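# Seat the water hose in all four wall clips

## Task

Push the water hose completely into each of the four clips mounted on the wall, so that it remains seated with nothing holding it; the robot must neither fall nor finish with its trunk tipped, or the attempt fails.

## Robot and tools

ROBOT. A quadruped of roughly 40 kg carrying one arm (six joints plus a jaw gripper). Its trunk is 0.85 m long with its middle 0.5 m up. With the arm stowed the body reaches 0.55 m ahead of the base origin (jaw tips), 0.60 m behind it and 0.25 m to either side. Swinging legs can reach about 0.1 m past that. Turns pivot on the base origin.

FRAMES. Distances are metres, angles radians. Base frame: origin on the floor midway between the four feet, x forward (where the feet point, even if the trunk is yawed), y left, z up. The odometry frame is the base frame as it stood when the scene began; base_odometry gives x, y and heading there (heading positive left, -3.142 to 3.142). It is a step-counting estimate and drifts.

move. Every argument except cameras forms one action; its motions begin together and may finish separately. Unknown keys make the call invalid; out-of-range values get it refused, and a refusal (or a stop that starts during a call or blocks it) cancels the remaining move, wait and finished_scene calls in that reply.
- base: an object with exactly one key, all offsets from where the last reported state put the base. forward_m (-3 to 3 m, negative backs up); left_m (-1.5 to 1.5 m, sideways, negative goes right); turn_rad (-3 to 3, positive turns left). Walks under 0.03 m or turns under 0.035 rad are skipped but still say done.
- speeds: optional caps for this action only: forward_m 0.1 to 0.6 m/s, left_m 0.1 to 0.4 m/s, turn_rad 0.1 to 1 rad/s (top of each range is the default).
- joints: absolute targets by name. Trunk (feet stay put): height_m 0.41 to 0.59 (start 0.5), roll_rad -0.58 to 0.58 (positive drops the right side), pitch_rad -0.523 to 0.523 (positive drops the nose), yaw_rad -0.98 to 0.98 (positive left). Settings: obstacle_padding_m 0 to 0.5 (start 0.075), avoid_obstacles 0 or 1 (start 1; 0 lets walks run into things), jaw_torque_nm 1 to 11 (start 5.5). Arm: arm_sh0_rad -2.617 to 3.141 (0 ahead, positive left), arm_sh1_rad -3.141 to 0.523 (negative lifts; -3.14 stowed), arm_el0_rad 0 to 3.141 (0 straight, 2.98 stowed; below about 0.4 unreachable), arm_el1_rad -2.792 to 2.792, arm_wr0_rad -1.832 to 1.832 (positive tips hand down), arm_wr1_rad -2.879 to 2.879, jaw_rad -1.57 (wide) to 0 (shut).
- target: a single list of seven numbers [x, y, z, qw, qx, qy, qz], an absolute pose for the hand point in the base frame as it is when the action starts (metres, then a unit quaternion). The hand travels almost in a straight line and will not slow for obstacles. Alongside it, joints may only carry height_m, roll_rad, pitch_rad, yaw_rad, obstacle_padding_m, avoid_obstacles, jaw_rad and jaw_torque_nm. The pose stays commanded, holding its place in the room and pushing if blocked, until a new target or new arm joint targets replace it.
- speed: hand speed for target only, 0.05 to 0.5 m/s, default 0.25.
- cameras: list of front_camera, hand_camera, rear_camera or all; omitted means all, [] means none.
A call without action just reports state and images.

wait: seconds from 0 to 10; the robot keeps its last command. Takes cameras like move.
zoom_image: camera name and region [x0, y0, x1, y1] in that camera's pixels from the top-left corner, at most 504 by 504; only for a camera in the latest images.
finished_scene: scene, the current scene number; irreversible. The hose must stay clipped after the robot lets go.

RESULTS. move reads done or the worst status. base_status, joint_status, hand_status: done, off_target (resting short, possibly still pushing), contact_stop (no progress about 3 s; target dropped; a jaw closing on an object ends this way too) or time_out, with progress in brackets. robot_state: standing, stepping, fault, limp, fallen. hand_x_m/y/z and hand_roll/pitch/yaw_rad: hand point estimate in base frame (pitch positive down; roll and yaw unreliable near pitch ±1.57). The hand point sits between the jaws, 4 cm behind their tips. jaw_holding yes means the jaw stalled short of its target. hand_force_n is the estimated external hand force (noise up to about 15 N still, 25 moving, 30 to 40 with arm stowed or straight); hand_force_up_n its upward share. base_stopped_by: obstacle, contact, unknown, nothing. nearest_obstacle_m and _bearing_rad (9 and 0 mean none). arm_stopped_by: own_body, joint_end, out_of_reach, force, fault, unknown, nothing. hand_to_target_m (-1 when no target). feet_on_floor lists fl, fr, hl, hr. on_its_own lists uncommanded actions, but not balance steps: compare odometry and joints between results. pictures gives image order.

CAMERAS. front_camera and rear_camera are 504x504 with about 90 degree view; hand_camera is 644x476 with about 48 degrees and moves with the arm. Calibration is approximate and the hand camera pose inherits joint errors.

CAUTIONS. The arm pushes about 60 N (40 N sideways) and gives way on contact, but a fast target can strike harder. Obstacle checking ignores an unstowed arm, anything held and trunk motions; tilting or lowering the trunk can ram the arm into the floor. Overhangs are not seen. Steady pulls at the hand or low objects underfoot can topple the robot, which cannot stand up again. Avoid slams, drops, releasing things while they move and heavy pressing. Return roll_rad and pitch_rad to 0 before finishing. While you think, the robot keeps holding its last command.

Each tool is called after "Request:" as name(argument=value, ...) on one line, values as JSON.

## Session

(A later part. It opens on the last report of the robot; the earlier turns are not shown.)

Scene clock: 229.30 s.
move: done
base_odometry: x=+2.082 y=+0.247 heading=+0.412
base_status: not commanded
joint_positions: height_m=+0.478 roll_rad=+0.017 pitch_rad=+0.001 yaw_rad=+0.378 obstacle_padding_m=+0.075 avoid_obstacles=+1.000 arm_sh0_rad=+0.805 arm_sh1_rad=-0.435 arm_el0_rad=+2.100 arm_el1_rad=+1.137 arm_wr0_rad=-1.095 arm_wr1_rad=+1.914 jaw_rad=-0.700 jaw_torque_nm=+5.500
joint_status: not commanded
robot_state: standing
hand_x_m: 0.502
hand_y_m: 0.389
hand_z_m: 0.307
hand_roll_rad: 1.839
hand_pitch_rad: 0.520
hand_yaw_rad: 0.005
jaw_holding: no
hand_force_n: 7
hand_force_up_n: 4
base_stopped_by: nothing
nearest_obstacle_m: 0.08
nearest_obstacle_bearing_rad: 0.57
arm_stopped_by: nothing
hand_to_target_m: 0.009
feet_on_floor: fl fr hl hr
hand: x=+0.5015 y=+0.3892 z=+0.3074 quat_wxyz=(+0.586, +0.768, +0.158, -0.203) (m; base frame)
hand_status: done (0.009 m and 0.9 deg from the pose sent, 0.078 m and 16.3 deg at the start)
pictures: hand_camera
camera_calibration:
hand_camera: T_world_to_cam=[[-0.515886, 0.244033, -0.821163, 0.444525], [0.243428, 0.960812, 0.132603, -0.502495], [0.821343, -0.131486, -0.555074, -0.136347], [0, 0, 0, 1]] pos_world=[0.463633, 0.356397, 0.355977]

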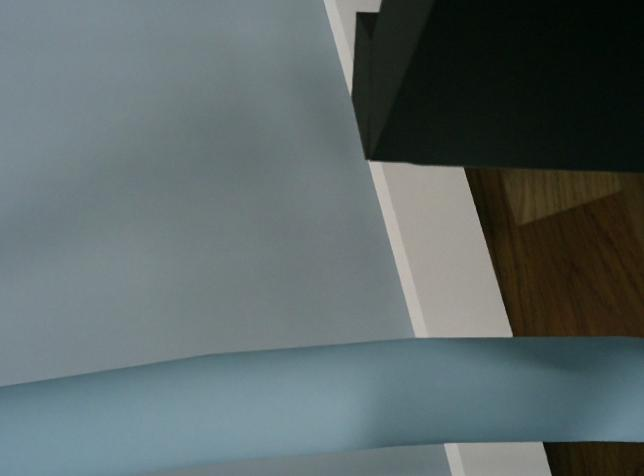

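Request:
move(target=[0.549, 0.391, 0.279, 0.582, 0.7723, 0.1533, -0.2034], speed=0.12, cameras=["hand_camera"])

Request:
move(joints={"jaw_rad": 0}, cameras=["hand_camera", "front_camera"])

Scene clock: 230.90 s.
move: done
base_odometry: x=+2.082 y=+0.247 heading=+0.412
base_status: not commanded
joint_positions: height_m=+0.478 roll_rad=+0.018 pitch_rad=+0.002 yaw_rad=+0.376 obstacle_padding_m=+0.075 avoid_obstacles=+1.000 arm_sh0_rad=+0.688 arm_sh1_rad=-0.356 arm_el0_rad=+1.997 arm_el1_rad=+1.036 arm_wr0_rad=-1.095 arm_wr1_rad=+1.900 jaw_rad=-0.700 jaw_torque_nm=+5.500
joint_status: not commanded
robot_state: standing
hand_x_m: 0.543
hand_y_m: 0.390
hand_z_m: 0.284
hand_roll_rad: 1.854
hand_pitch_rad: 0.518
hand_yaw_rad: 0.001
jaw_holding: no
hand_force_n: 7
hand_force_up_n: 4
base_stopped_by: nothing
nearest_obstacle_m: 0.08
nearest_obstacle_bearing_rad: 0.57
arm_stopped_by: nothing
hand_to_target_m: 0.008
feet_on_floor: fl fr hl hr
hand: x=+0.5432 y=+0.3900 z=+0.2838 quat_wxyz=(+0.580, +0.773, +0.154, -0.204) (m; base frame)
hand_status: done (0.008 m and 0.3 deg from the pose sent, 0.055 m and 0.9 deg at the start)
pictures: hand_camera
camera_calibration:
hand_camera: T_world_to_cam=[[-0.511252, 0.260728, -0.818928, 0.436677], [0.253598, 0.95621, 0.146116, -0.517875], [0.821163, -0.132977, -0.554985, -0.182804], [0, 0, 0, 1]] pos_world=[0.504696, 0.357035, 0.331823]

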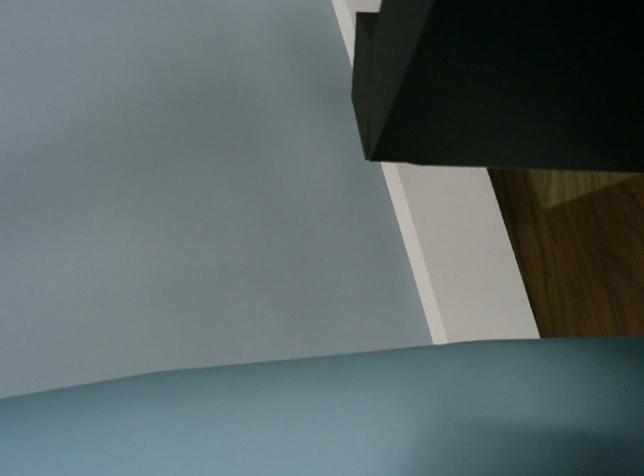

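Scene clock: 234.80 s.
move: contact_stop
base_odometry: x=+2.082 y=+0.247 heading=+0.412
base_status: not commanded
joint_positions: height_m=+0.479 roll_rad=+0.018 pitch_rad=+0.001 yaw_rad=+0.374 obstacle_padding_m=+0.075 avoid_obstacles=+1.000 arm_sh0_rad=+0.683 arm_sh1_rad=-0.350 arm_el0_rad=+1.991 arm_el1_rad=+1.034 arm_wr0_rad=-1.095 arm_wr1_rad=+1.894 jaw_rad=-0.230 jaw_torque_nm=+5.500
joint_status: jaw_rad contact_stop (moved +0.470 of +0.700)
robot_state: standing
hand_x_m: 0.545
hand_y_m: 0.388
hand_z_m: 0.283
hand_roll_rad: 1.848
hand_pitch_rad: 0.517
hand_yaw_rad: -0.003
jaw_holding: yes
hand_force_n: 6
hand_force_up_n: 3
base_stopped_by: nothing
nearest_obstacle_m: 0.08
nearest_obstacle_bearing_rad: 0.57
arm_stopped_by: nothing
hand_to_target_m: 0.007
feet_on_floor: fl fr hl hr
hand: x=+0.5446 y=+0.3875 z=+0.2827 quat_wxyz=(+0.582, +0.772, +0.153, -0.205) (m; base frame)
hand_status: not commanded
pictures: front_camera, hand_camera
camera_calibration:
front_camera: T_world_to_cam=[[0.376689, -0.926325, -0.00524009, -0.0111407], [-0.212153, -0.0807627, -0.973893, 0.577447], [0.901719, 0.367967, -0.226945, -0.227443], [0, 0, 0, 1]] pos_world=[0.331793, 0.120008, 0.510696]
hand_camera: T_world_to_cam=[[-0.510254, 0.257163, -0.820676, 0.438423], [0.255061, 0.956566, 0.141161, -0.515274], [0.821331, -0.137294, -0.553683, -0.183675], [0, 0, 0, 1]] pos_world=[0.505991, 0.354929, 0.330842]

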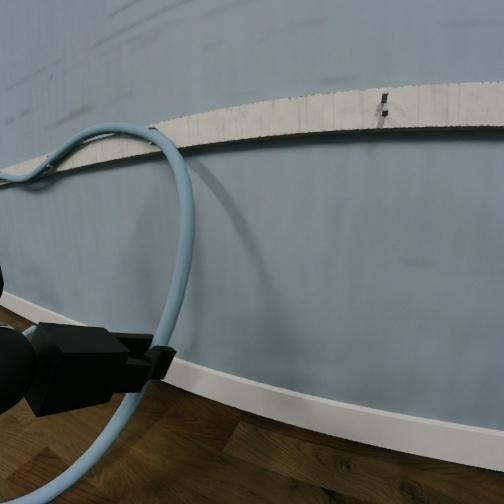

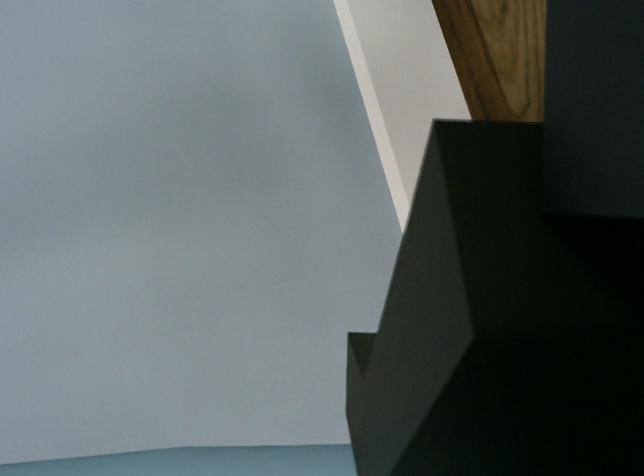

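Request:
move(target=[0.6, 0.09, 0.643, 0.9998, 0, 0, 0.02], speed=0.18, cameras=["hand_camera", "front_camera"])

Scene clock: 242.10 s.
move: contact_stop
base_odometry: x=+2.081 y=+0.250 heading=+0.412
base_status: not commanded
joint_positions: height_m=+0.478 roll_rad=+0.012 pitch_rad=-0.004 yaw_rad=+0.384 obstacle_padding_m=+0.075 avoid_obstacles=+1.000 arm_sh0_rad=-0.553 arm_sh1_rad=-1.544 arm_el0_rad=+2.807 arm_el1_rad=-0.156 arm_wr0_rad=-1.285 arm_wr1_rad=+0.064 jaw_rad=-0.230 jaw_torque_nm=+5.500
joint_status: not commanded
robot_state: standing
hand_x_m: 0.600
hand_y_m: 0.070
hand_z_m: 0.648
hand_roll_rad: 0.030
hand_pitch_rad: -0.020
hand_yaw_rad: -0.024
jaw_holding: yes
hand_force_n: 9
hand_force_up_n: -4
base_stopped_by: nothing
nearest_obstacle_m: 0.08
nearest_obstacle_bearing_rad: 0.57
arm_stopped_by: unknown
hand_to_target_m: 0.018
feet_on_floor: fl fr hl hr
hand: x=+0.6004 y=+0.0696 z=+0.6477 quat_wxyz=(+1.000, +0.015, -0.010, -0.012) (m; base frame)
hand_status: contact_stop (0.018 m and 4.2 deg from the pose sent, 0.471 m and 109.4 deg at the start)
pictures: front_camera, hand_camera
camera_calibration:
front_camera: T_world_to_cam=[[0.386247, -0.922395, 0.0010237, 0.0198383], [-0.204447, -0.0866932, -0.975031, 0.583015], [0.899452, 0.376393, -0.222066, -0.254187], [0, 0, 0, 1]] pos_world=[0.340162, 0.164516, 0.511991]
hand_camera: T_world_to_cam=[[-0.0561853, -0.998267, -0.0174922, 0.145314], [0.168256, 0.00780226, -0.985712, 0.5689], [0.984141, -0.0583257, 0.167526, -0.640766], [0, 0, 0, 1]] pos_world=[0.543047, 0.10325, 0.670658]

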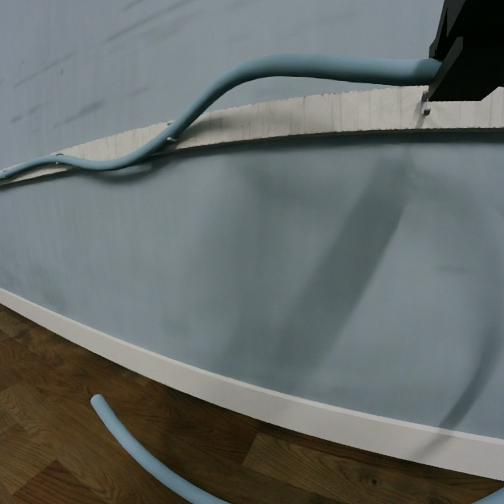

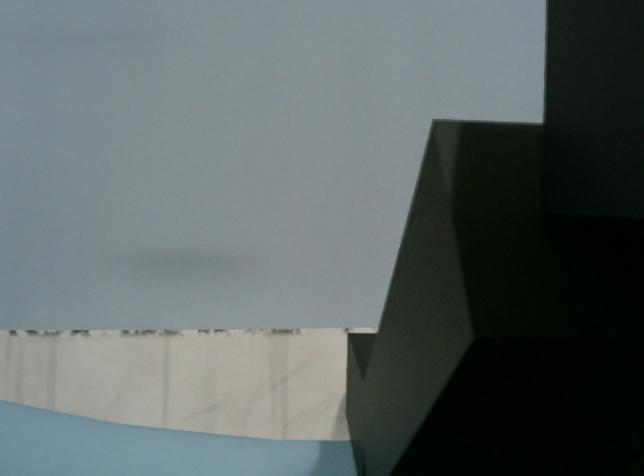

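Request:
move(joints={"yaw_rad": 0}, target=[0.6, 0.075, 0.643, 0.9998, 0, 0, 0.02], speed=0.12, cameras=["hand_camera", "front_camera"])

Scene clock: 247.60 s.
move: contact_stop
base_odometry: x=+2.080 y=+0.248 heading=+0.382
base_status: not commanded
joint_positions: height_m=+0.477 roll_rad=+0.000 pitch_rad=+0.001 yaw_rad=+0.013 obstacle_padding_m=+0.075 avoid_obstacles=+1.000 arm_sh0_rad=+0.303 arm_sh1_rad=-1.607 arm_el0_rad=+2.851 arm_el1_rad=+0.314 arm_wr0_rad=-1.261 arm_wr1_rad=-0.060 jaw_rad=-0.228 jaw_torque_nm=+5.500
joint_status: all done
robot_state: standing
hand_x_m: 0.603
hand_y_m: 0.062
hand_z_m: 0.647
hand_roll_rad: 0.042
hand_pitch_rad: -0.004
hand_yaw_rad: 0.013
jaw_holding: yes
hand_force_n: 13
hand_force_up_n: -4
base_stopped_by: nothing
nearest_obstacle_m: 0.08
nearest_obstacle_bearing_rad: 0.57
arm_stopped_by: unknown
hand_to_target_m: 0.033
feet_on_floor: fl fr hl hr
hand: x=+0.6025 y=+0.0625 z=+0.6473 quat_wxyz=(+1.000, +0.021, -0.002, +0.006) (m; base frame)
hand_status: contact_stop (0.033 m and 4.1 deg from the pose sent, 0.007 m and 4.2 deg at the start)
pictures: front_camera, hand_camera
camera_calibration:
front_camera: T_world_to_cam=[[0.0250034, -0.999603, 0.0129534, -0.0136103], [-0.226708, -0.0182896, -0.973791, 0.58071], [0.973642, 0.0214115, -0.227076, -0.247457], [0, 0, 0, 1]] pos_world=[0.372926, 0.00231449, 0.509475]
hand_camera: T_world_to_cam=[[-0.0193375, -0.99945, -0.0269476, 0.121748], [0.153206, 0.0236723, -0.987911, 0.577866], [0.988005, -0.0232323, 0.152664, -0.637982], [0, 0, 0, 1]] pos_world=[0.544151, 0.0931799, 0.671558]

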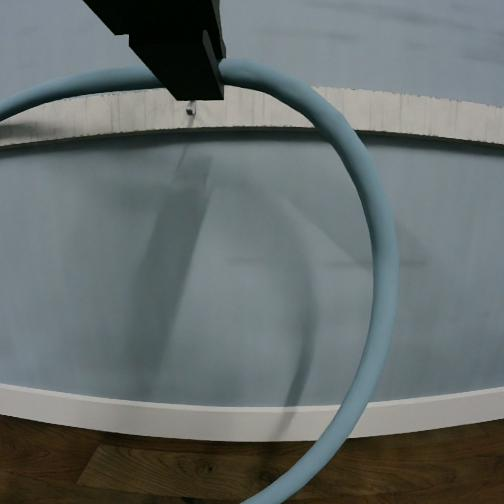

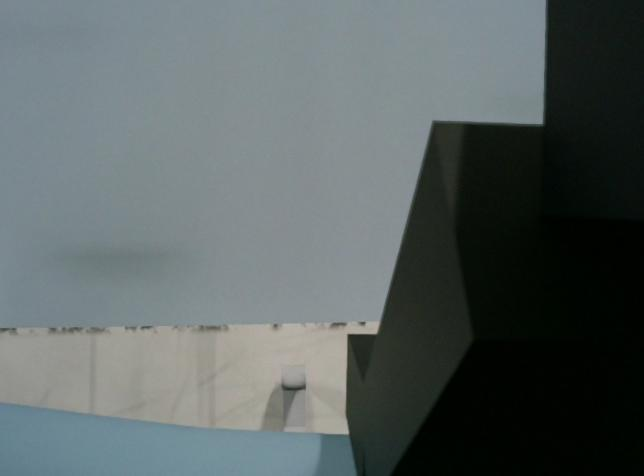

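Request:
zoom_image(camera="hand_camera", region=[180, 300, 400, 476])

Scaled by 2.291 from the camera's 644x476 image, which has a finer 1840x1360 frame.

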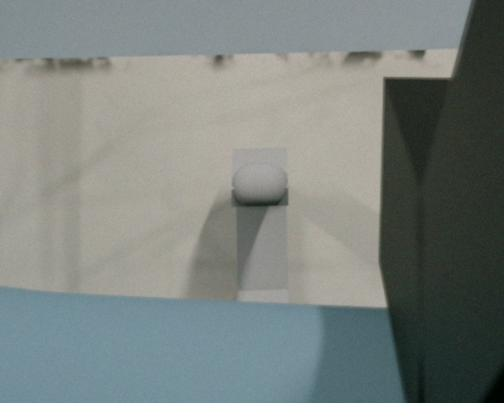

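Request:
move(target=[0.70, 0.095, 0.638, 0.9994, 0, 0, 0.033], speed=0.1, cameras=["hand_camera", "front_camera"])

Scene clock: 254.37 s.
move: contact_stop
base_odometry: x=+2.080 y=+0.247 heading=+0.382
base_status: not commanded
joint_positions: height_m=+0.477 roll_rad=+0.001 pitch_rad=+0.003 yaw_rad=+0.006 obstacle_padding_m=+0.075 avoid_obstacles=+1.000 arm_sh0_rad=+0.242 arm_sh1_rad=-1.385 arm_el0_rad=+2.615 arm_el1_rad=+0.245 arm_wr0_rad=-1.235 arm_wr1_rad=-0.045 jaw_rad=-0.229 jaw_torque_nm=+5.500
joint_status: not commanded
robot_state: standing
hand_x_m: 0.676
hand_y_m: 0.065
hand_z_m: 0.642
hand_roll_rad: 0.040
hand_pitch_rad: 0.005
hand_yaw_rad: 0.013
jaw_holding: yes
hand_force_n: 24
hand_force_up_n: 2
base_stopped_by: nothing
nearest_obstacle_m: 0.08
nearest_obstacle_bearing_rad: 0.57
arm_stopped_by: unknown
hand_to_target_m: 0.038
feet_on_floor: fl fr hl hr
hand: x=+0.6758 y=+0.0652 z=+0.6416 quat_wxyz=(+1.000, +0.020, +0.002, +0.006) (m; base frame)
hand_status: contact_stop (0.038 m and 3.8 deg from the pose sent, 0.103 m and 3.9 deg at the start)
pictures: front_camera, hand_camera
camera_calibration:
front_camera: T_world_to_cam=[[0.0185337, -0.999763, 0.0114106, -0.0154681], [-0.228666, -0.0153485, -0.973384, 0.578656], [0.973329, 0.0154313, -0.228896, -0.239214], [0, 0, 0, 1]] pos_world=[0.365439, -0.00289154, 0.508676]
hand_camera: T_world_to_cam=[[-0.0197596, -0.999508, -0.0243692, 0.124584], [0.144142, 0.0212715, -0.989328, 0.568077], [0.98936, -0.0230614, 0.143651, -0.704607], [0, 0, 0, 1]] pos_world=[0.617688, 0.0961898, 0.666268]

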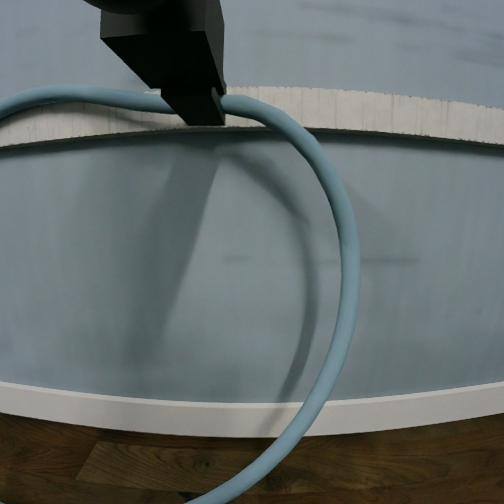

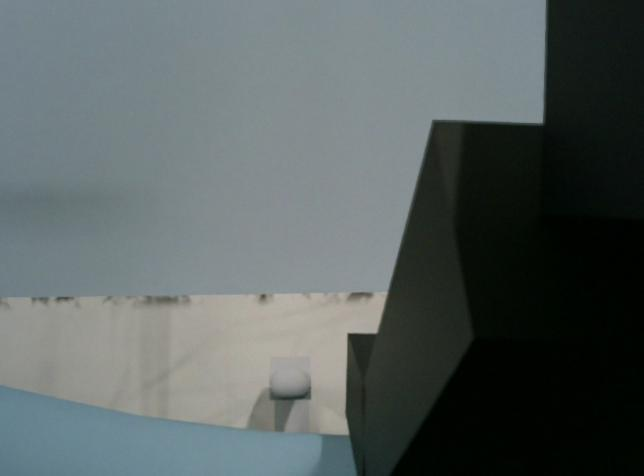

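Request:
move(target=[0.79, 0.1, 0.637, 0.9994, 0, 0, 0.033], speed=0.1, cameras=["hand_camera", "front_camera"])

Scene clock: 258.13 s.
move: contact_stop
base_odometry: x=+2.079 y=+0.247 heading=+0.382
base_status: not commanded
joint_positions: height_m=+0.476 roll_rad=+0.002 pitch_rad=+0.000 yaw_rad=+0.003 obstacle_padding_m=+0.075 avoid_obstacles=+1.000 arm_sh0_rad=+0.234 arm_sh1_rad=-1.316 arm_el0_rad=+2.506 arm_el1_rad=+0.224 arm_wr0_rad=-1.211 arm_wr1_rad=-0.040 jaw_rad=-0.233 jaw_torque_nm=+5.500
joint_status: not commanded
robot_state: standing
hand_x_m: 0.705
hand_y_m: 0.070
hand_z_m: 0.650
hand_roll_rad: 0.047
hand_pitch_rad: -0.016
hand_yaw_rad: 0.023
jaw_holding: yes
hand_force_n: 57
hand_force_up_n: 7
base_stopped_by: nothing
nearest_obstacle_m: 0.08
nearest_obstacle_bearing_rad: 0.57
arm_stopped_by: unknown
hand_to_target_m: 0.091
feet_on_floor: fl fr hl hr
hand: x=+0.7055 y=+0.0699 z=+0.6497 quat_wxyz=(+1.000, +0.024, -0.008, +0.011) (m; base frame)
hand_status: contact_stop (0.091 m and 3.8 deg from the pose sent, 0.119 m and 3.8 deg at the start)
pictures: front_camera, hand_camera
camera_calibration:
front_camera: T_world_to_cam=[[0.0150297, -0.999831, 0.0105955, -0.0166749], [-0.226236, -0.0137223, -0.973976, 0.576593], [0.973957, 0.0122414, -0.226404, -0.234035], [0, 0, 0, 1]] pos_world=[0.358636, -0.00589492, 0.508778]
hand_camera: T_world_to_cam=[[-0.00933218, -0.999424, -0.0326326, 0.128099], [0.163746, 0.0306662, -0.986026, 0.554998], [0.986458, -0.0145452, 0.163365, -0.746308], [0, 0, 0, 1]] pos_world=[0.646519, 0.10015, 0.673343]

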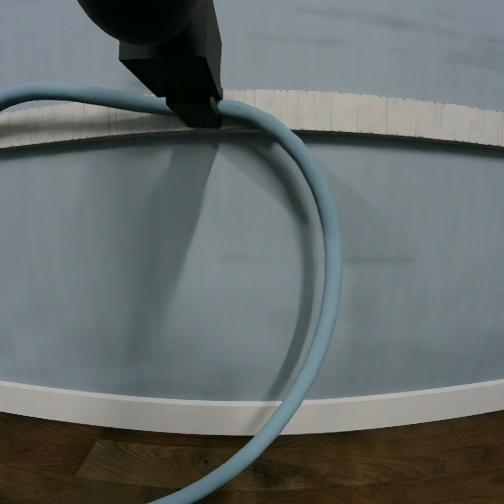

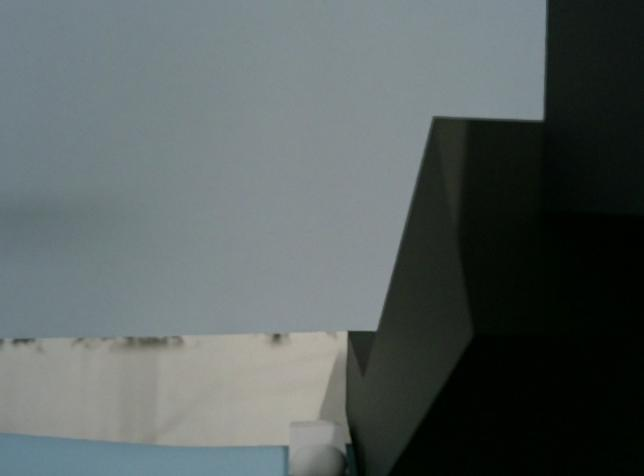

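Request:
zoom_image(camera="hand_camera", region=[200, 320, 400, 476])

Request:
zoom_image(camera="front_camera", region=[80, 50, 280, 170])

Scaled by 2.520 from the camera's 644x476 image, which has a finer 1840x1360 frame.

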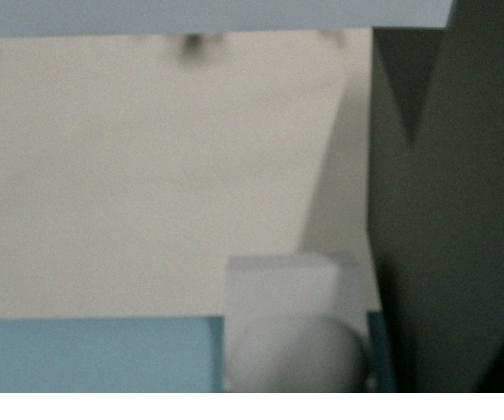

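Scaled by 2.520.

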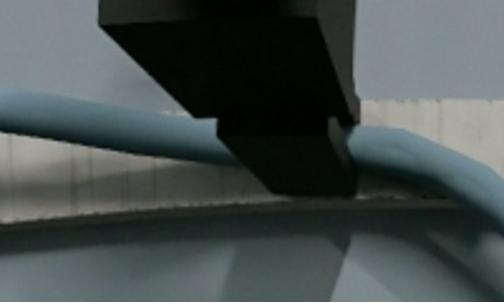

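Request:
move(target=[0.86, 0.1, 0.632, 0.9994, 0, 0, 0.033], speed=0.1, cameras=["hand_camera", "front_camera"])

Scene clock: 261.83 s.
move: contact_stop
base_odometry: x=+2.079 y=+0.247 heading=+0.382
base_status: not commanded
joint_positions: height_m=+0.476 roll_rad=+0.002 pitch_rad=+0.000 yaw_rad=+0.003 obstacle_padding_m=+0.075 avoid_obstacles=+1.000 arm_sh0_rad=+0.228 arm_sh1_rad=-1.316 arm_el0_rad=+2.504 arm_el1_rad=+0.211 arm_wr0_rad=-1.207 arm_wr1_rad=-0.037 jaw_rad=-0.233 jaw_torque_nm=+5.500
joint_status: not commanded
robot_state: standing
hand_x_m: 0.706
hand_y_m: 0.070
hand_z_m: 0.650
hand_roll_rad: 0.046
hand_pitch_rad: -0.014
hand_yaw_rad: 0.030
jaw_holding: yes
hand_force_n: 62
hand_force_up_n: 7
base_stopped_by: nothing
nearest_obstacle_m: 0.08
nearest_obstacle_bearing_rad: 0.57
arm_stopped_by: force
hand_to_target_m: 0.159
feet_on_floor: fl fr hl hr
hand: x=+0.7056 y=+0.0696 z=+0.6497 quat_wxyz=(+1.000, +0.023, -0.007, +0.015) (m; base frame)
hand_status: contact_stop (0.159 m and 3.4 deg from the pose sent, 0.158 m and 3.8 deg at the start)
pictures: front_camera, hand_camera
camera_calibration:
front_camera: T_world_to_cam=[[0.0147689, -0.999837, 0.0103526, -0.0165486], [-0.226057, -0.0134244, -0.974022, 0.57632], [0.974002, 0.012045, -0.226219, -0.233584], [0, 0, 0, 1]] pos_world=[0.358036, -0.00599564, 0.508678]
hand_camera: T_world_to_cam=[[-0.00248144, -0.99952, -0.0308892, 0.121904], [0.162024, 0.0300793, -0.986328, 0.556294], [0.986784, -0.0074523, 0.161871, -0.746226], [0, 0, 0, 1]] pos_world=[0.646533, 0.0995518, 0.673246]

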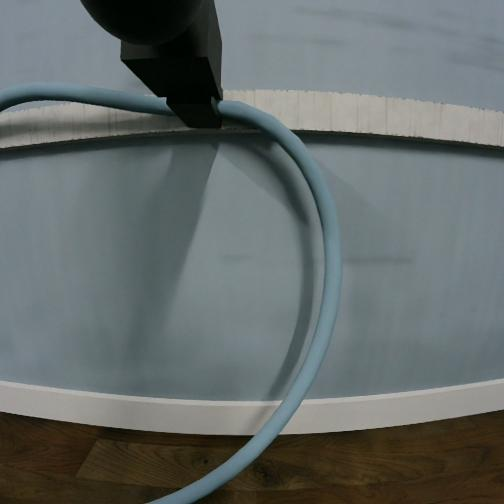

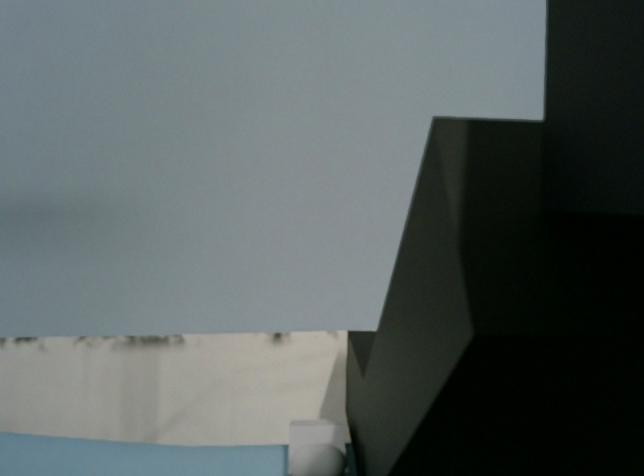

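Request:
move(target=[0.702, 0.072, 0.648, 0.9994, 0, 0, 0.033], speed=0.1, joints={"jaw_rad": -0.6}, cameras=["hand_camera", "front_camera"])

Scene clock: 263.70 s.
move: off_target
base_odometry: x=+2.079 y=+0.247 heading=+0.382
base_status: not commanded
joint_positions: height_m=+0.477 roll_rad=+0.002 pitch_rad=+0.001 yaw_rad=+0.007 obstacle_padding_m=+0.075 avoid_obstacles=+1.000 arm_sh0_rad=+0.209 arm_sh1_rad=-1.304 arm_el0_rad=+2.510 arm_el1_rad=+0.154 arm_wr0_rad=-1.168 arm_wr1_rad=-0.045 jaw_rad=-0.600 jaw_torque_nm=+5.500
joint_status: all done
robot_state: standing
hand_x_m: 0.706
hand_y_m: 0.075
hand_z_m: 0.635
hand_roll_rad: 0.013
hand_pitch_rad: 0.039
hand_yaw_rad: 0.069
jaw_holding: no
hand_force_n: 8
hand_force_up_n: -8
base_stopped_by: nothing
nearest_obstacle_m: 0.08
nearest_obstacle_bearing_rad: 0.57
arm_stopped_by: nothing
hand_to_target_m: 0.014
feet_on_floor: fl fr hl hr
hand: x=+0.7056 y=+0.0751 z=+0.6350 quat_wxyz=(+0.999, +0.006, +0.020, +0.034) (m; base frame)
hand_status: off_target (0.014 m and 2.4 deg from the pose sent, 0.005 m and 3.4 deg at the start)
pictures: front_camera, hand_camera
camera_calibration:
front_camera: T_world_to_cam=[[0.0187618, -0.999761, 0.0111815, -0.015033], [-0.226967, -0.0151503, -0.973785, 0.577758], [0.973722, 0.0157321, -0.227197, -0.234174], [0, 0, 0, 1]] pos_world=[0.359434, -0.00259213, 0.509577]
hand_camera: T_world_to_cam=[[0.0369839, -0.999311, 0.00306796, 0.0776532], [0.11024, 0.00102855, -0.993904, 0.585196], [0.993217, 0.0370966, 0.110202, -0.718953], [0, 0, 0, 1]] pos_world=[0.646692, 0.103669, 0.660621]

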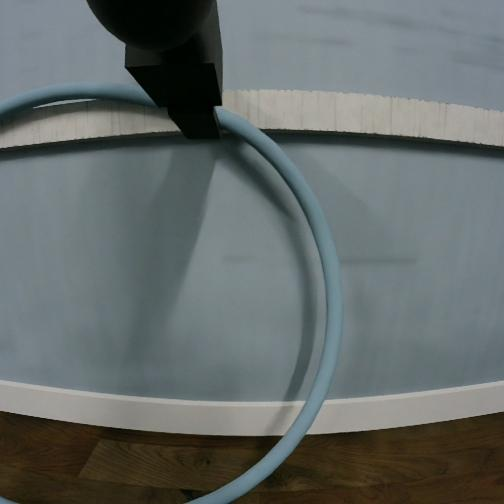

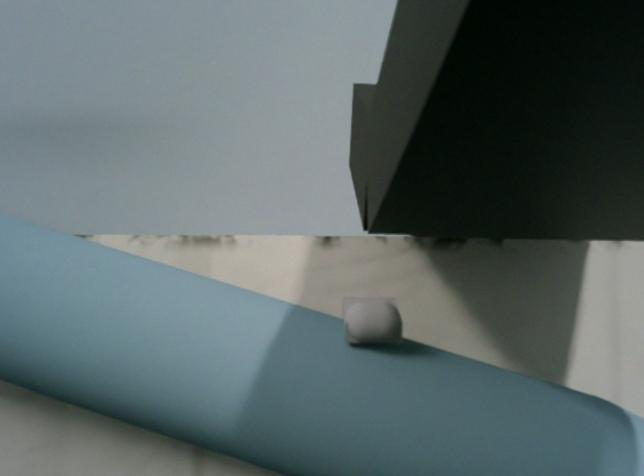

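Request:
move(target=[0.58, 0.075, 0.638, 0.9998, 0, 0, 0.02], speed=0.12, cameras=["hand_camera", "front_camera"])

Request:
zoom_image(camera="hand_camera", region=[200, 250, 500, 476])

Request:
zoom_image(camera="front_camera", region=[80, 50, 280, 250])

Scene clock: 266.03 s.
move: done
base_odometry: x=+2.080 y=+0.248 heading=+0.382
base_status: not commanded
joint_positions: height_m=+0.478 roll_rad=+0.000 pitch_rad=+0.002 yaw_rad=+0.008 obstacle_padding_m=+0.075 avoid_obstacles=+1.000 arm_sh0_rad=+0.391 arm_sh1_rad=-1.596 arm_el0_rad=+2.892 arm_el1_rad=+0.379 arm_wr0_rad=-1.311 arm_wr1_rad=-0.099 jaw_rad=-0.600 jaw_torque_nm=+5.500
joint_status: not commanded
robot_state: standing
hand_x_m: 0.585
hand_y_m: 0.072
hand_z_m: 0.636
hand_roll_rad: 0.004
hand_pitch_rad: 0.003
hand_yaw_rad: 0.029
jaw_holding: no
hand_force_n: 1
hand_force_up_n: 0
base_stopped_by: nothing
nearest_obstacle_m: 0.08
nearest_obstacle_bearing_rad: 0.57
arm_stopped_by: nothing
hand_to_target_m: 0.007
feet_on_floor: fl fr hl hr
hand: x=+0.5853 y=+0.0718 z=+0.6358 quat_wxyz=(+1.000, +0.002, +0.002, +0.014) (m; base frame)
hand_status: done (0.007 m and 0.7 deg from the pose sent, 0.126 m and 2.9 deg at the start)
pictures: front_camera, hand_camera
camera_calibration:
front_camera: T_world_to_cam=[[0.0199248, -0.999721, 0.012649, -0.0150065], [-0.227605, -0.0168549, -0.973608, 0.581392], [0.97355, 0.01652, -0.227877, -0.249097], [0, 0, 0, 1]] pos_world=[0.375134, -0.00108793, 0.509475]
hand_camera: T_world_to_cam=[[-0.0035618, -0.99993, 0.0112918, 0.096748], [0.14666, -0.0116921, -0.989118, 0.576098], [0.989181, -0.001867, 0.146691, -0.617422], [0, 0, 0, 1]] pos_world=[0.526596, 0.102324, 0.659307]

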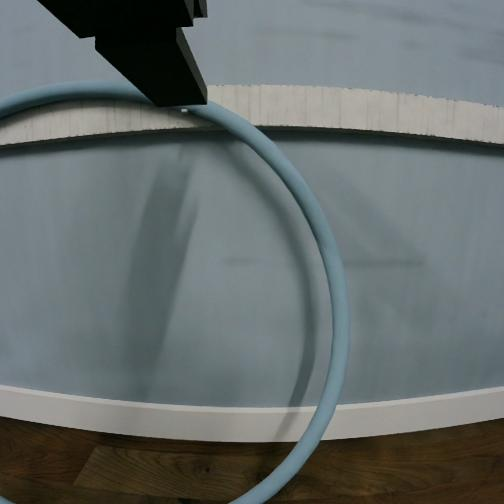

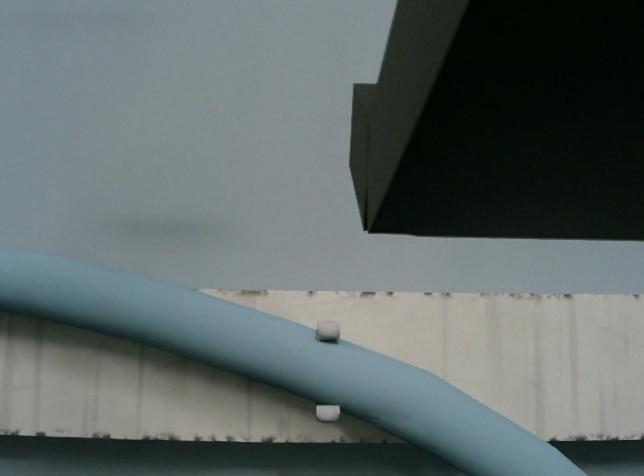

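Scaled by 1.680 from the camera's 644x476 image, which has a finer 1840x1360 frame.

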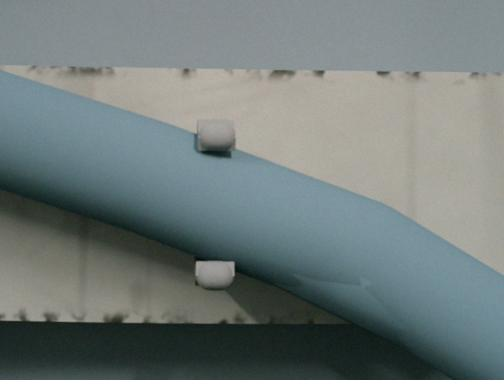

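Scaled by 2.520.

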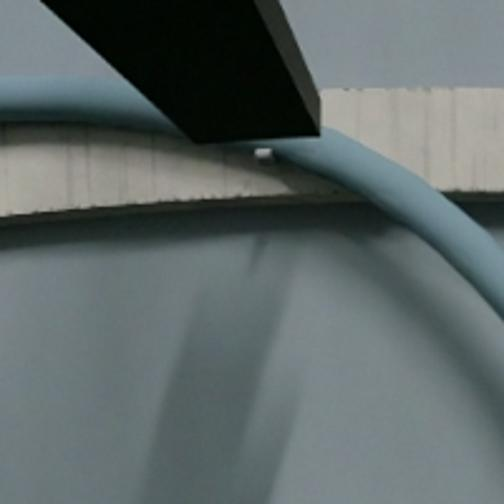

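Request:
move(joints={"arm_sh0_rad": 0.0, "arm_sh1_rad": -2.3, "arm_el0_rad": 2.6, "arm_el1_rad": 0, "arm_wr0_rad": -0.3, "arm_wr1_rad": 0, "jaw_rad": 0, "height_m": 0.5, "yaw_rad": 0, "roll_rad": 0, "pitch_rad": 0}, cameras=["hand_camera", "front_camera"])

Request:
move(base={"forward_m": -0.45}, cameras=["hand_camera", "front_camera"])

Scene clock: 268.30 s.
move: done
base_odometry: x=+2.082 y=+0.249 heading=+0.382
base_status: not commanded
joint_positions: height_m=+0.498 roll_rad=+0.001 pitch_rad=+0.002 yaw_rad=+0.009 obstacle_padding_m=+0.075 avoid_obstacles=+1.000 arm_sh0_rad=+0.014 arm_sh1_rad=-2.293 arm_el0_rad=+2.605 arm_el1_rad=+0.006 arm_wr0_rad=-0.306 arm_wr1_rad=-0.009 jaw_rad=+0.000 jaw_torque_nm=+5.500
joint_status: all done
robot_state: standing
hand_x_m: 0.618
hand_y_m: 0.012
hand_z_m: 0.887
hand_roll_rad: 0.001
hand_pitch_rad: 0.004
hand_yaw_rad: 0.019
jaw_holding: no
hand_force_n: 4
hand_force_up_n: -2
base_stopped_by: nothing
nearest_obstacle_m: 0.08
nearest_obstacle_bearing_rad: 0.57
arm_stopped_by: nothing
hand_to_target_m: -1.000
feet_on_floor: fl fr hl hr
hand: x=+0.6177 y=+0.0115 z=+0.8875 quat_wxyz=(+1.000, +0.001, +0.002, +0.009) (m; base frame)
hand_status: not commanded
pictures: front_camera, hand_camera
camera_calibration:
front_camera: T_world_to_cam=[[0.0207726, -0.999714, 0.0118427, -0.00965753], [-0.227821, -0.0162667, -0.973567, 0.603251], [0.973481, 0.0175255, -0.228093, -0.254037], [0, 0, 0, 1]] pos_world=[0.384934, 0.00461029, 0.529476]
hand_camera: T_world_to_cam=[[-0.0156914, -0.999764, 0.0150258, 0.0381593], [0.145569, -0.0171517, -0.989199, 0.8195], [0.989224, -0.0133346, 0.145804, -0.686783], [0, 0, 0, 1]] pos_world=[0.560687, 0.0430482, 0.910211]

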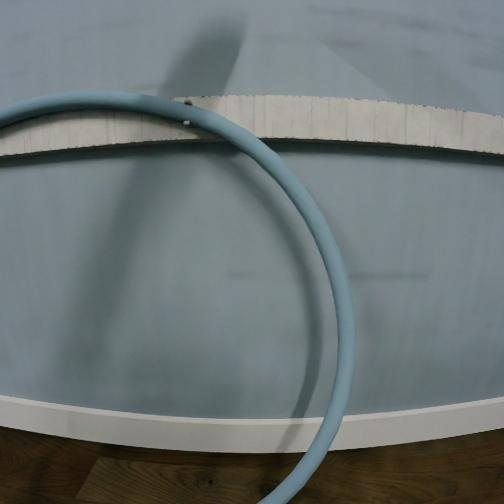

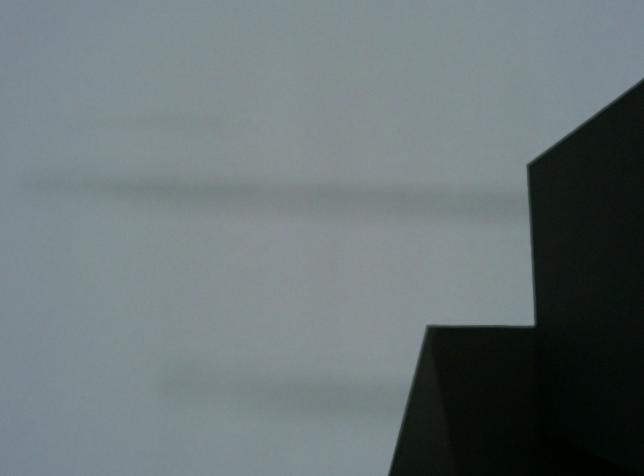

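Scene clock: 270.97 s.
move: done
base_odometry: x=+1.664 y=+0.079 heading=+0.379
base_status: done
joint_positions: height_m=+0.498 roll_rad=+0.008 pitch_rad=+0.001 yaw_rad=+0.000 obstacle_padding_m=+0.075 avoid_obstacles=+1.000 arm_sh0_rad=+0.002 arm_sh1_rad=-2.302 arm_el0_rad=+2.603 arm_el1_rad=+0.003 arm_wr0_rad=-0.300 arm_wr1_rad=-0.009 jaw_rad=+0.000 jaw_torque_nm=+5.500
joint_status: not commanded
robot_state: standing
hand_x_m: 0.621
hand_y_m: 0.002
hand_z_m: 0.892
hand_roll_rad: 0.007
hand_pitch_rad: -0.001
hand_yaw_rad: -0.001
jaw_holding: no
hand_force_n: 3
hand_force_up_n: -1
base_stopped_by: nothing
nearest_obstacle_m: 0.49
nearest_obstacle_bearing_rad: 0.41
arm_stopped_by: nothing
hand_to_target_m: -1.000
feet_on_floor: fl fr hl hr
hand: x=+0.6207 y=+0.0019 z=+0.8916 quat_wxyz=(+1.000, +0.003, +0.000, -0.001) (m; base frame)
hand_status: not commanded
pictures: front_camera, hand_camera
camera_calibration:
front_camera: T_world_to_cam=[[0.0124178, -0.999913, 0.00441076, -0.00299168], [-0.227027, -0.00711527, -0.973862, 0.605131], [0.973809, 0.0110919, -0.227096, -0.25911], [0, 0, 0, 1]] pos_world=[0.389742, 0.00418825, 0.530485]
hand_camera: T_world_to_cam=[[-0.035691, -0.999314, 0.00986597, 0.0455375], [0.149557, -0.0151021, -0.988638, 0.819948], [0.988109, -0.0338099, 0.149994, -0.693498], [0, 0, 0, 1]] pos_world=[0.564248, 0.034442, 0.914203]

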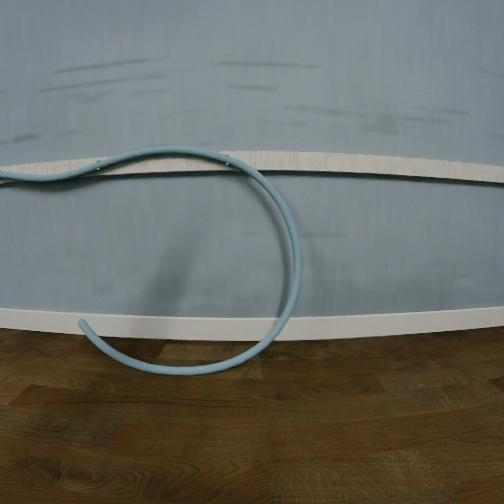

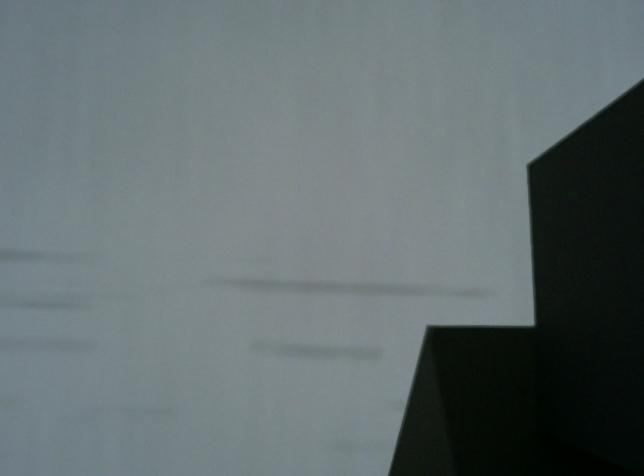

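Request:
zoom_image(camera="front_camera", region=[60, 120, 280, 200])

Request:
move(joints={"yaw_rad": 0.75}, cameras=["front_camera"])

Request:
zoom_image(camera="front_camera", region=[0, 100, 250, 250])

Request:
zoom_image(camera="front_camera", region=[200, 60, 450, 210])

Scaled by 2.291.

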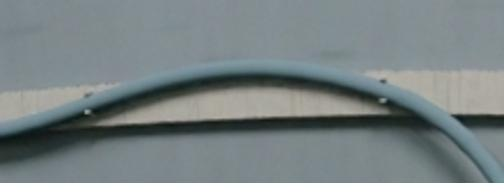

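Scene clock: 273.23 s.
move: done
base_odometry: x=+1.666 y=+0.083 heading=+0.433
base_status: not commanded
joint_positions: height_m=+0.500 roll_rad=+0.015 pitch_rad=-0.014 yaw_rad=+0.730 obstacle_padding_m=+0.075 avoid_obstacles=+1.000 arm_sh0_rad=+0.002 arm_sh1_rad=-2.301 arm_el0_rad=+2.603 arm_el1_rad=+0.003 arm_wr0_rad=-0.300 arm_wr1_rad=-0.009 jaw_rad=+0.000 jaw_torque_nm=+5.500
joint_status: all done
robot_state: standing
hand_x_m: 0.451
hand_y_m: 0.428
hand_z_m: 0.902
hand_roll_rad: 0.013
hand_pitch_rad: -0.015
hand_yaw_rad: 0.728
jaw_holding: no
hand_force_n: 6
hand_force_up_n: -1
base_stopped_by: nothing
nearest_obstacle_m: 0.49
nearest_obstacle_bearing_rad: 0.41
arm_stopped_by: nothing
hand_to_target_m: -1.000
feet_on_floor: fl fr hl hr
hand: x=+0.4506 y=+0.4279 z=+0.9023 quat_wxyz=(+0.934, +0.009, -0.005, +0.356) (m; base frame)
hand_status: not commanded
pictures: front_camera
camera_calibration:
front_camera: T_world_to_cam=[[0.67553, -0.737329, -0.00210241, 0.0197985], [-0.158171, -0.142128, -0.977129, 0.609862], [0.720167, 0.660413, -0.212636, -0.272101], [0, 0, 0, 1]] pos_world=[0.279046, 0.280975, 0.538097]

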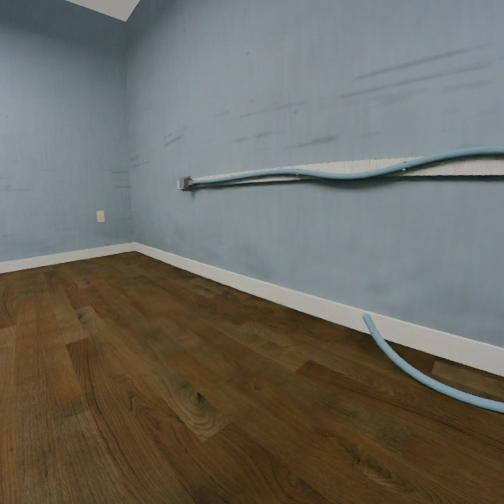

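Scaled by 2.016.

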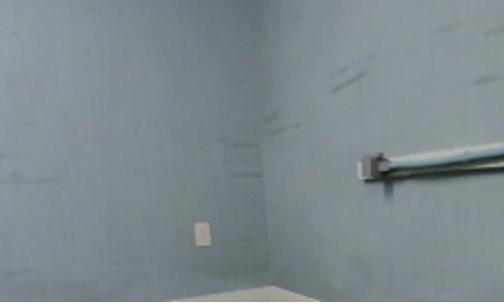

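Scaled by 2.016.

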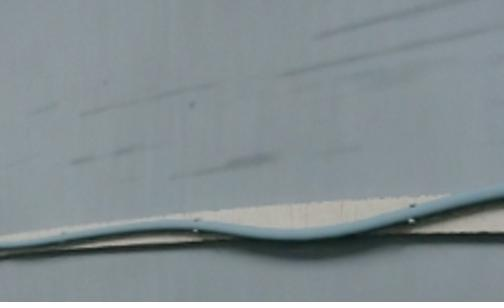

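Request:
zoom_image(camera="front_camera", region=[180, 150, 260, 198])

Request:
zoom_image(camera="front_camera", region=[260, 150, 340, 198])

Request:
zoom_image(camera="front_camera", region=[370, 140, 450, 188])

Scaled by 6.300.

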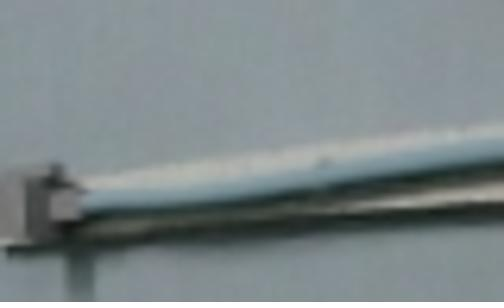

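Scaled by 6.300.

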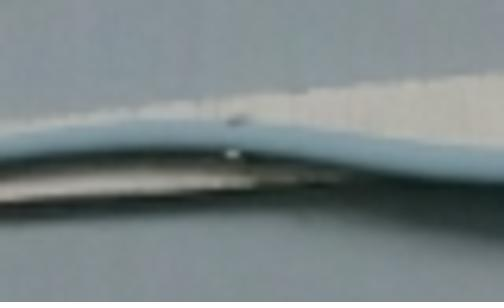

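Scaled by 6.300.

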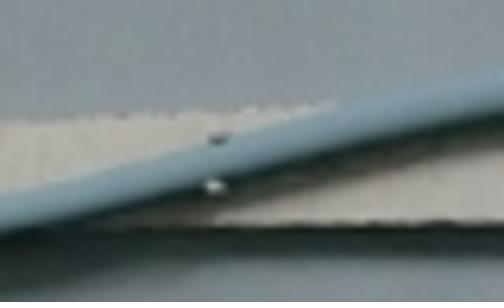

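Request:
move(joints={"arm_sh0_rad": 0.1, "arm_sh1_rad": -2.3, "arm_el0_rad": 2.6, "arm_el1_rad": 0, "arm_wr0_rad": 0.0, "arm_wr1_rad": 0}, cameras=["hand_camera"])

Scene clock: 274.77 s.
move: done
base_odometry: x=+1.665 y=+0.084 heading=+0.433
base_status: not commanded
joint_positions: height_m=+0.500 roll_rad=+0.014 pitch_rad=-0.012 yaw_rad=+0.728 obstacle_padding_m=+0.075 avoid_obstacles=+1.000 arm_sh0_rad=+0.087 arm_sh1_rad=-2.301 arm_el0_rad=+2.603 arm_el1_rad=+0.003 arm_wr0_rad=-0.007 arm_wr1_rad=-0.009 jaw_rad=+0.000 jaw_torque_nm=+5.500
joint_status: all done
robot_state: standing
hand_x_m: 0.423
hand_y_m: 0.446
hand_z_m: 0.845
hand_roll_rad: 0.012
hand_pitch_rad: 0.279
hand_yaw_rad: 0.817
jaw_holding: no
hand_force_n: 1
hand_force_up_n: 0
base_stopped_by: nothing
nearest_obstacle_m: 0.49
nearest_obstacle_bearing_rad: 0.41
arm_stopped_by: nothing
hand_to_target_m: -1.000
feet_on_floor: fl fr hl hr
hand: x=+0.4232 y=+0.4459 z=+0.8449 quat_wxyz=(+0.909, -0.050, +0.130, +0.393) (m; base frame)
hand_status: not commanded
pictures: hand_camera
camera_calibration:
hand_camera: T_world_to_cam=[[0.70666, -0.707401, 0.0147082, 0.0340504], [-0.0809332, -0.101464, -0.991542, 0.948559], [0.70291, 0.699492, -0.128953, -0.447366], [0, 0, 0, 1]] pos_world=[0.367166, 0.433261, 0.882346]

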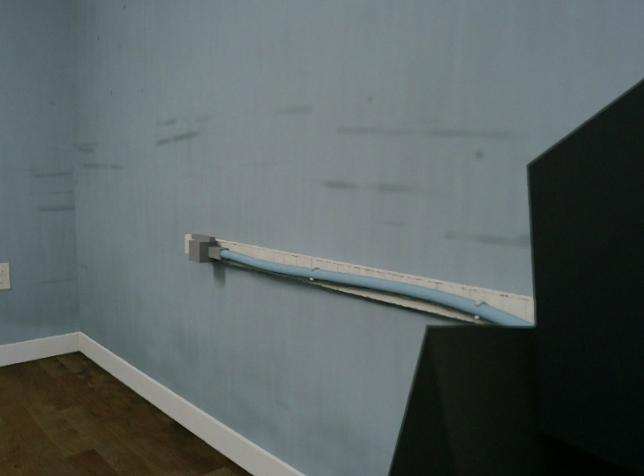

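Request:
zoom_image(camera="hand_camera", region=[260, 240, 380, 320])

Request:
zoom_image(camera="hand_camera", region=[420, 270, 540, 340])

Scaled by 4.200 from the camera's 644x476 image, which has a finer 1840x1360 frame.

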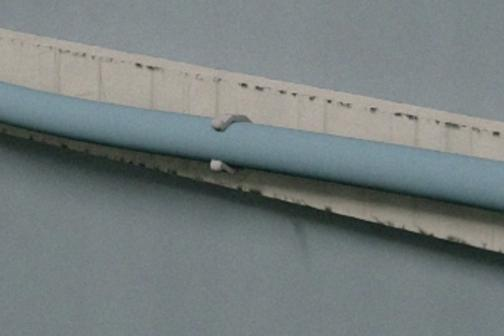

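Scaled by 4.200 from the camera's 644x476 image, which has a finer 1840x1360 frame.

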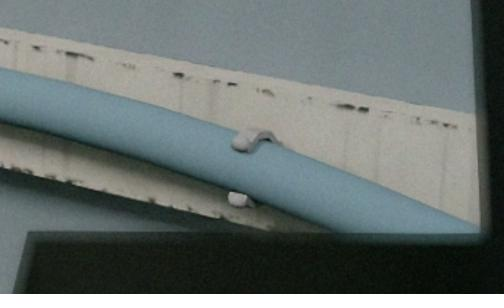

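Request:
move(joints={"yaw_rad": 0, "arm_sh0_rad": 0.3, "arm_sh1_rad": -2.3, "arm_el0_rad": 2.6, "arm_el1_rad": 0, "arm_wr0_rad": 0.25, "arm_wr1_rad": 0}, cameras=["hand_camera"])

Request:
zoom_image(camera="hand_camera", region=[0, 100, 400, 380])

Scene clock: 278.37 s.
move: done
base_odometry: x=+1.663 y=+0.078 heading=+0.379
base_status: not commanded
joint_positions: height_m=+0.498 roll_rad=-0.001 pitch_rad=+0.002 yaw_rad=+0.013 obstacle_padding_m=+0.075 avoid_obstacles=+1.000 arm_sh0_rad=+0.286 arm_sh1_rad=-2.300 arm_el0_rad=+2.602 arm_el1_rad=+0.003 arm_wr0_rad=+0.244 arm_wr1_rad=-0.009 jaw_rad=+0.000 jaw_torque_nm=+5.500
joint_status: all done
robot_state: standing
hand_x_m: 0.575
hand_y_m: 0.105
hand_z_m: 0.789
hand_roll_rad: -0.001
hand_pitch_rad: 0.546
hand_yaw_rad: 0.299
jaw_holding: no
hand_force_n: 3
hand_force_up_n: -1
base_stopped_by: nothing
nearest_obstacle_m: 0.49
nearest_obstacle_bearing_rad: 0.41
arm_stopped_by: nothing
hand_to_target_m: -1.000
feet_on_floor: fl fr hl hr
hand: x=+0.5746 y=+0.1052 z=+0.7887 quat_wxyz=(+0.952, -0.041, +0.266, +0.144) (m; base frame)
hand_status: not commanded
pictures: hand_camera
camera_calibration:
hand_camera: T_world_to_cam=[[0.273831, -0.961144, 0.0349233, -0.0539991], [-0.361914, -0.136616, -0.922146, 0.981095], [0.891086, 0.239873, -0.385261, -0.180644], [0, 0, 0, 1]] pos_world=[0.530829, 0.125464, 0.837004]

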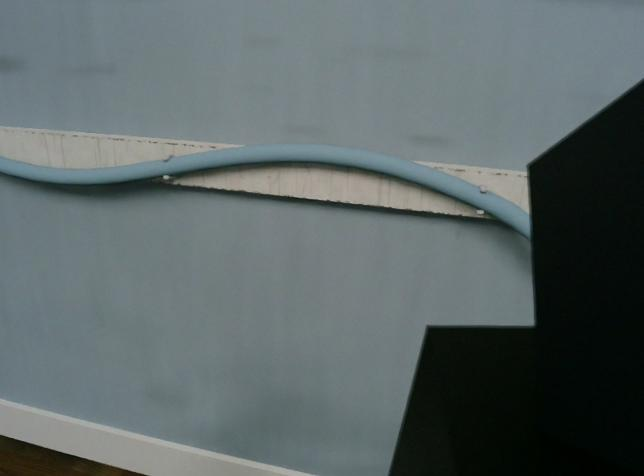

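Scaled by 1.260 from the camera's 644x476 image, which has a finer 1840x1360 frame.

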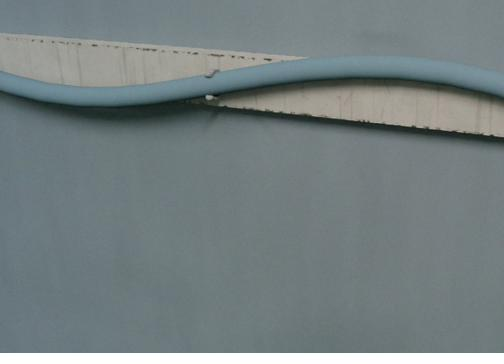

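Request:
zoom_image(camera="hand_camera", region=[110, 130, 230, 210])

Request:
zoom_image(camera="hand_camera", region=[420, 150, 540, 250])

Scaled by 4.200 from the camera's 644x476 image, which has a finer 1840x1360 frame.

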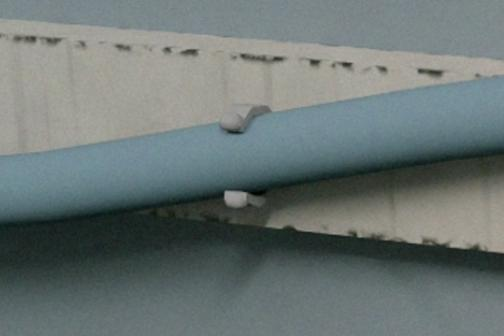

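Scaled by 4.200 from the camera's 644x476 image, which has a finer 1840x1360 frame.

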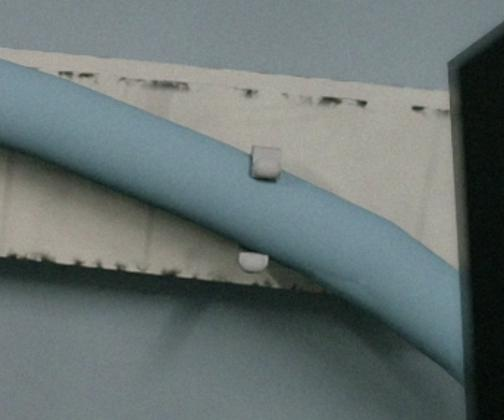

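Request:
finished_scene(scene=1)

The scene is finished: the task was done.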